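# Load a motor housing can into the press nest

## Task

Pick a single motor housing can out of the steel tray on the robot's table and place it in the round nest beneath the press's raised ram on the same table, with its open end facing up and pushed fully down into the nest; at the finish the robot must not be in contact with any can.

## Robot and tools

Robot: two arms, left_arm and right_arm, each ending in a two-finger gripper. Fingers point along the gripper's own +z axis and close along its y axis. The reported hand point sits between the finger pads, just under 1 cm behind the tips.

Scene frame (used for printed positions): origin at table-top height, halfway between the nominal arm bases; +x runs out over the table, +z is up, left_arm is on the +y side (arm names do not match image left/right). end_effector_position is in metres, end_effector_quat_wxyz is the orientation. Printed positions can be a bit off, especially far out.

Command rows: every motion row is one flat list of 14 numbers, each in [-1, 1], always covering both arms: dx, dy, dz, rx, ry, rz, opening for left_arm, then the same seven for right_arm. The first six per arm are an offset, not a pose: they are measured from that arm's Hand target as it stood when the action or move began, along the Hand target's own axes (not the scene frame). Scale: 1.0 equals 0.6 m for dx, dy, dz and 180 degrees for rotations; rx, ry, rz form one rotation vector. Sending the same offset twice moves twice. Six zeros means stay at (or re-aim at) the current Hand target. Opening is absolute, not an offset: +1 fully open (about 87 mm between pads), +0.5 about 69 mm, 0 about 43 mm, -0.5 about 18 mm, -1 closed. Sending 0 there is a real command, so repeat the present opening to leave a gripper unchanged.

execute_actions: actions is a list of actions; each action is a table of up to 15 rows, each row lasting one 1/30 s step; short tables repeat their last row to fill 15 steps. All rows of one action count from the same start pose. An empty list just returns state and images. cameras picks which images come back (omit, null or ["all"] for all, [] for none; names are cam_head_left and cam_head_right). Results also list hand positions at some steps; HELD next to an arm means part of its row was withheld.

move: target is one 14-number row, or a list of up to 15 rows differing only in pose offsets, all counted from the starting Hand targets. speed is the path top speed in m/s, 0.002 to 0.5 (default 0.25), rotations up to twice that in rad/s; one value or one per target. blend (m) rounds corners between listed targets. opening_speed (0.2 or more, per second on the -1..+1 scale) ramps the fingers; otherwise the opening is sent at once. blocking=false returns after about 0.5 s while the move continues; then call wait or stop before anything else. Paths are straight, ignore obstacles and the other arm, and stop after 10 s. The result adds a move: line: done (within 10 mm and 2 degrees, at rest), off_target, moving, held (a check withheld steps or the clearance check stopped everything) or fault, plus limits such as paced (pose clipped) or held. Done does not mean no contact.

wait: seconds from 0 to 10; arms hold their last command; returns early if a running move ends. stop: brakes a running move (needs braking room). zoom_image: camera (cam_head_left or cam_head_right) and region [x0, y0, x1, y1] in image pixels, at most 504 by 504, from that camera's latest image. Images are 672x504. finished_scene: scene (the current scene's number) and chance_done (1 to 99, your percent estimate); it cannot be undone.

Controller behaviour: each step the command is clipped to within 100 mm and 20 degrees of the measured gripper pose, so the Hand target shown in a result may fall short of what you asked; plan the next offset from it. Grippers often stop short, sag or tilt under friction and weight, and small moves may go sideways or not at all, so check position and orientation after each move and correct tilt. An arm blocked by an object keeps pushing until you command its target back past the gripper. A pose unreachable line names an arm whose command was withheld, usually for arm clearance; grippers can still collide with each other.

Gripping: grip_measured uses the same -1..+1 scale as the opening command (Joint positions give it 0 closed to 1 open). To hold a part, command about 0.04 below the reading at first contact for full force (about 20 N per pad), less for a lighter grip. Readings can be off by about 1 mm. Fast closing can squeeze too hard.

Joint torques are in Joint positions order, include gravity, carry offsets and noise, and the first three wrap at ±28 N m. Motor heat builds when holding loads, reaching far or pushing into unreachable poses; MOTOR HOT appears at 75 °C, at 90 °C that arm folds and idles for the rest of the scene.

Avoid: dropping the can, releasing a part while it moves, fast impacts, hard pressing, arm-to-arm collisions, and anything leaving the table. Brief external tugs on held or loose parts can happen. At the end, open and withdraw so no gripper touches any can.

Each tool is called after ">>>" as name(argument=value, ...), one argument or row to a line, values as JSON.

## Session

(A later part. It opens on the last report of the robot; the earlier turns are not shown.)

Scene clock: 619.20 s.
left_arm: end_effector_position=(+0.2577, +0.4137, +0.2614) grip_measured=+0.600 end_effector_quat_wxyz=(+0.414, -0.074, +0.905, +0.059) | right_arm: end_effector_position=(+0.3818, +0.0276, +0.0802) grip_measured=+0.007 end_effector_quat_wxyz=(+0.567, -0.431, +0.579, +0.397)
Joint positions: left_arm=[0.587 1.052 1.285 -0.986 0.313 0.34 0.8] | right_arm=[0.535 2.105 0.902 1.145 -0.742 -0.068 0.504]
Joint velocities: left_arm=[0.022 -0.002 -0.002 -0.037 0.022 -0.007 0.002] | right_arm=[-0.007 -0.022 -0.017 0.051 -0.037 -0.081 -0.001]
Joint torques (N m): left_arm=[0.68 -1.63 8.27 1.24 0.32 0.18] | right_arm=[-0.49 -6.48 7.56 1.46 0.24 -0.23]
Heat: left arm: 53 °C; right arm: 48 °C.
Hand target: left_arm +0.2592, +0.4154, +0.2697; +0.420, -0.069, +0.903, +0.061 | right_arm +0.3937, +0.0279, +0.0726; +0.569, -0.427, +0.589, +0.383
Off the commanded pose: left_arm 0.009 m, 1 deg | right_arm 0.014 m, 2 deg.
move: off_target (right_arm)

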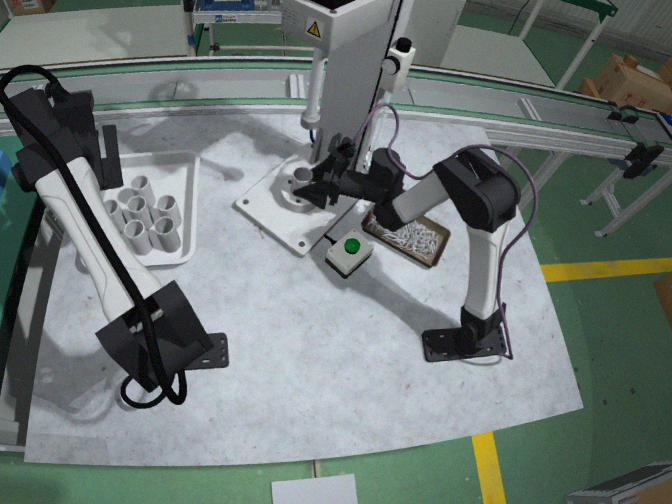

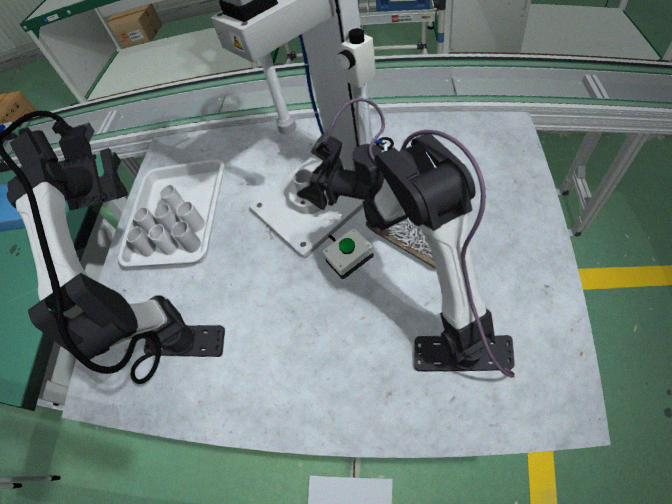

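>>> move(
  target=[0,0,0,0,0,0,0.6,0,0,0,0,0,0,0.7],
  opening_speed=0.4,
)

>>> zoom_image(
  camera="cam_head_left",
  region=[275, 150, 325, 215],
)

>>> zoom_image(
  camera="cam_head_right",
  region=[280, 150, 330, 215],
)

Scene clock: 624.67 s.
left_arm: end_effector_position=(+0.2577, +0.4137, +0.2614) grip_measured=+0.600 end_effector_quat_wxyz=(+0.414, -0.074, +0.905, +0.059) | right_arm: end_effector_position=(+0.3860, +0.0269, +0.0742) grip_measured=+0.700 end_effector_quat_wxyz=(+0.565, -0.429, +0.587, +0.389)
Joint positions: left_arm=[0.587 1.052 1.285 -0.986 0.313 0.34 0.8] | right_arm=[0.535 2.116 0.911 1.128 -0.724 -0.08 0.85]
Joint velocities: left_arm=[-0.012 -0.002 -0.002 -0.022 0.007 0.037 0.008] | right_arm=[-0.007 0.002 -0.012 -0.066 -0.095 0.022 0.002]
Joint torques (N m): left_arm=[0.65 -1.58 8.24 1.24 0.31 0.16] | right_arm=[-0.44 -7.31 7.06 1.65 0.07 -0.08]
Heat: left arm: 53 °C; right arm: 48 °C.
Hand target: left_arm +0.2592, +0.4154, +0.2697; +0.420, -0.069, +0.903, +0.061 | right_arm +0.3938, +0.0279, +0.0726; +0.569, -0.427, +0.589, +0.383
Off the commanded pose: left_arm 0.009 m, 1 deg | right_arm 0.008 m, 1 deg.
move: done

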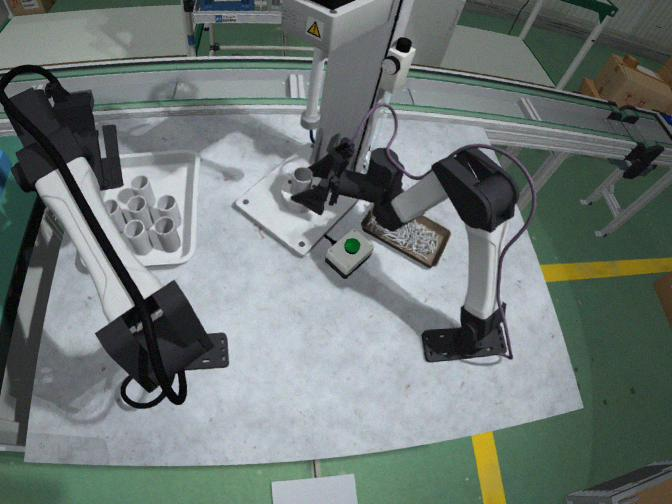

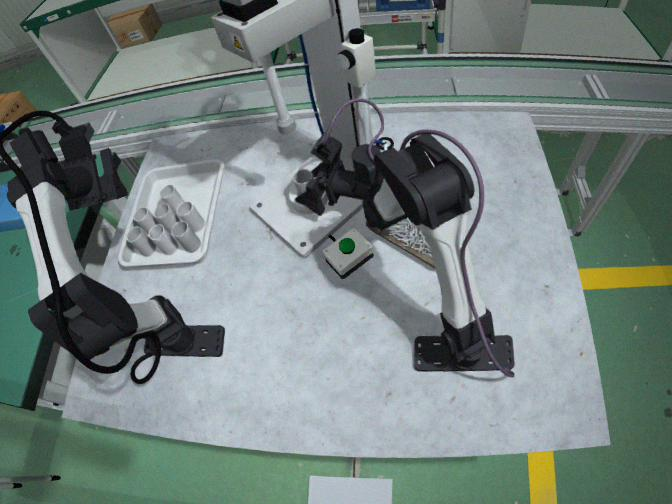

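Scaled by 7.754.

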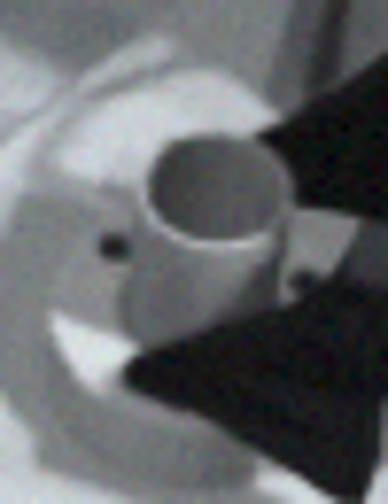

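Scaled by 7.754.

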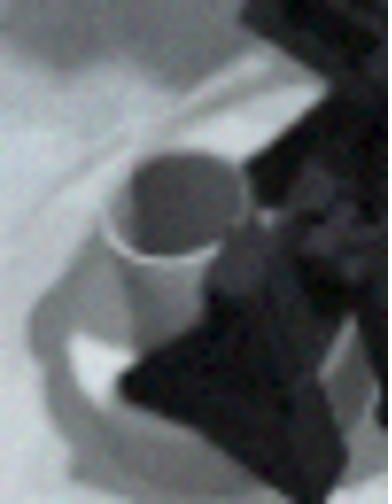

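>>> move(
  target=[
    [0,0,0,0,0,0,0.6,-0.008,0,-0.12,0,0,0,0.7],
    [0,0,0,0,0,0,0.6,-0.1,0,-0.22,0,0,0,0.7],
  ],
  speed=0.12,
  blend=0.02,
)

>>> zoom_image(
  camera="cam_head_left",
  region=[265, 140, 335, 225],
)

>>> zoom_image(
  camera="cam_head_right",
  region=[270, 140, 340, 225],
)

Scene clock: 631.17 s.
left_arm: end_effector_position=(+0.2577, +0.4137, +0.2614) grip_measured=+0.600 end_effector_quat_wxyz=(+0.414, -0.074, +0.905, +0.059) | right_arm: end_effector_position=(+0.3490, -0.0895, +0.1318) grip_measured=+0.700 end_effector_quat_wxyz=(+0.562, -0.422, +0.598, +0.384)
Joint positions: left_arm=[0.587 1.052 1.285 -0.986 0.313 0.34 0.8] | right_arm=[0.257 1.669 0.631 0.907 -0.981 -0.124 0.85]
Joint velocities: left_arm=[-0.002 -0.007 0.007 0.022 -0.007 -0.081 0.005] | right_arm=[-0.002 -0.007 -0.007 0.007 -0.007 -0.022 -0.019]
Joint torques (N m): left_arm=[0.57 -1.66 8.23 1.24 0.34 0.15] | right_arm=[-0.87 -8.27 5.33 1.56 -0.23 -0.09]
Heat: left arm: 53 °C; right arm: 47 °C.
Hand target: left_arm +0.2592, +0.4154, +0.2697; +0.420, -0.069, +0.903, +0.061 | right_arm +0.3465, -0.0919, +0.1408; +0.569, -0.428, +0.589, +0.382
Off the commanded pose: left_arm 0.009 m, 1 deg | right_arm 0.009 m, 1 deg.
move: done

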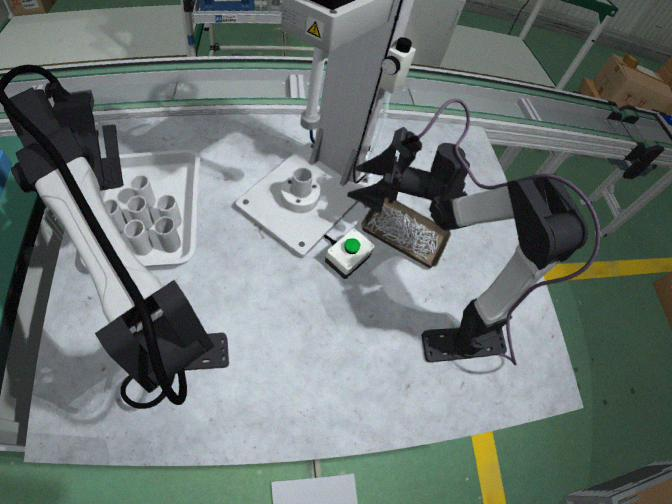

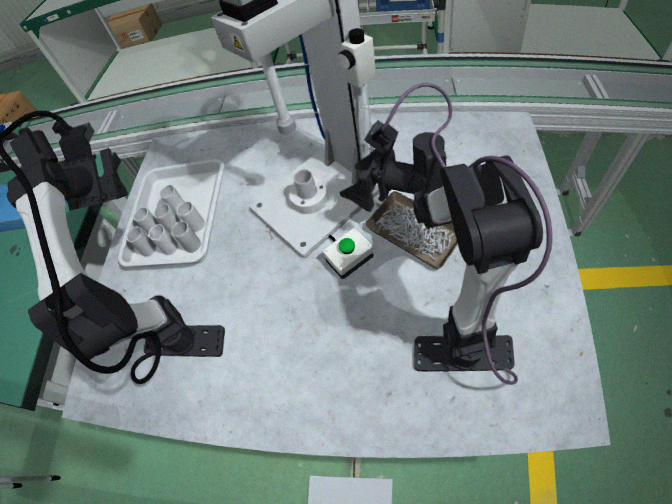

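Scaled by 5.929.

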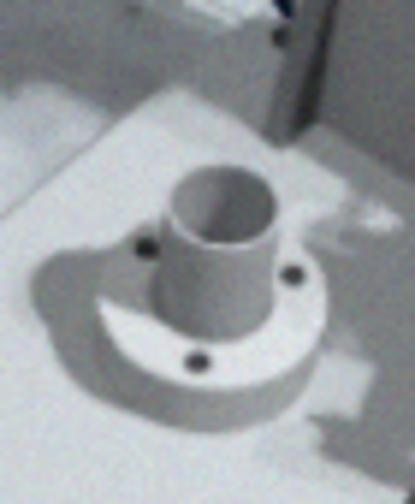

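Scaled by 5.929.

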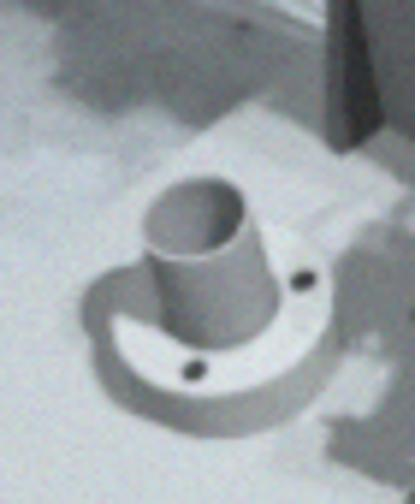

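>>> finished_scene(
  scene=1,
  chance_done=85,
)

The scene is finished: the task was done.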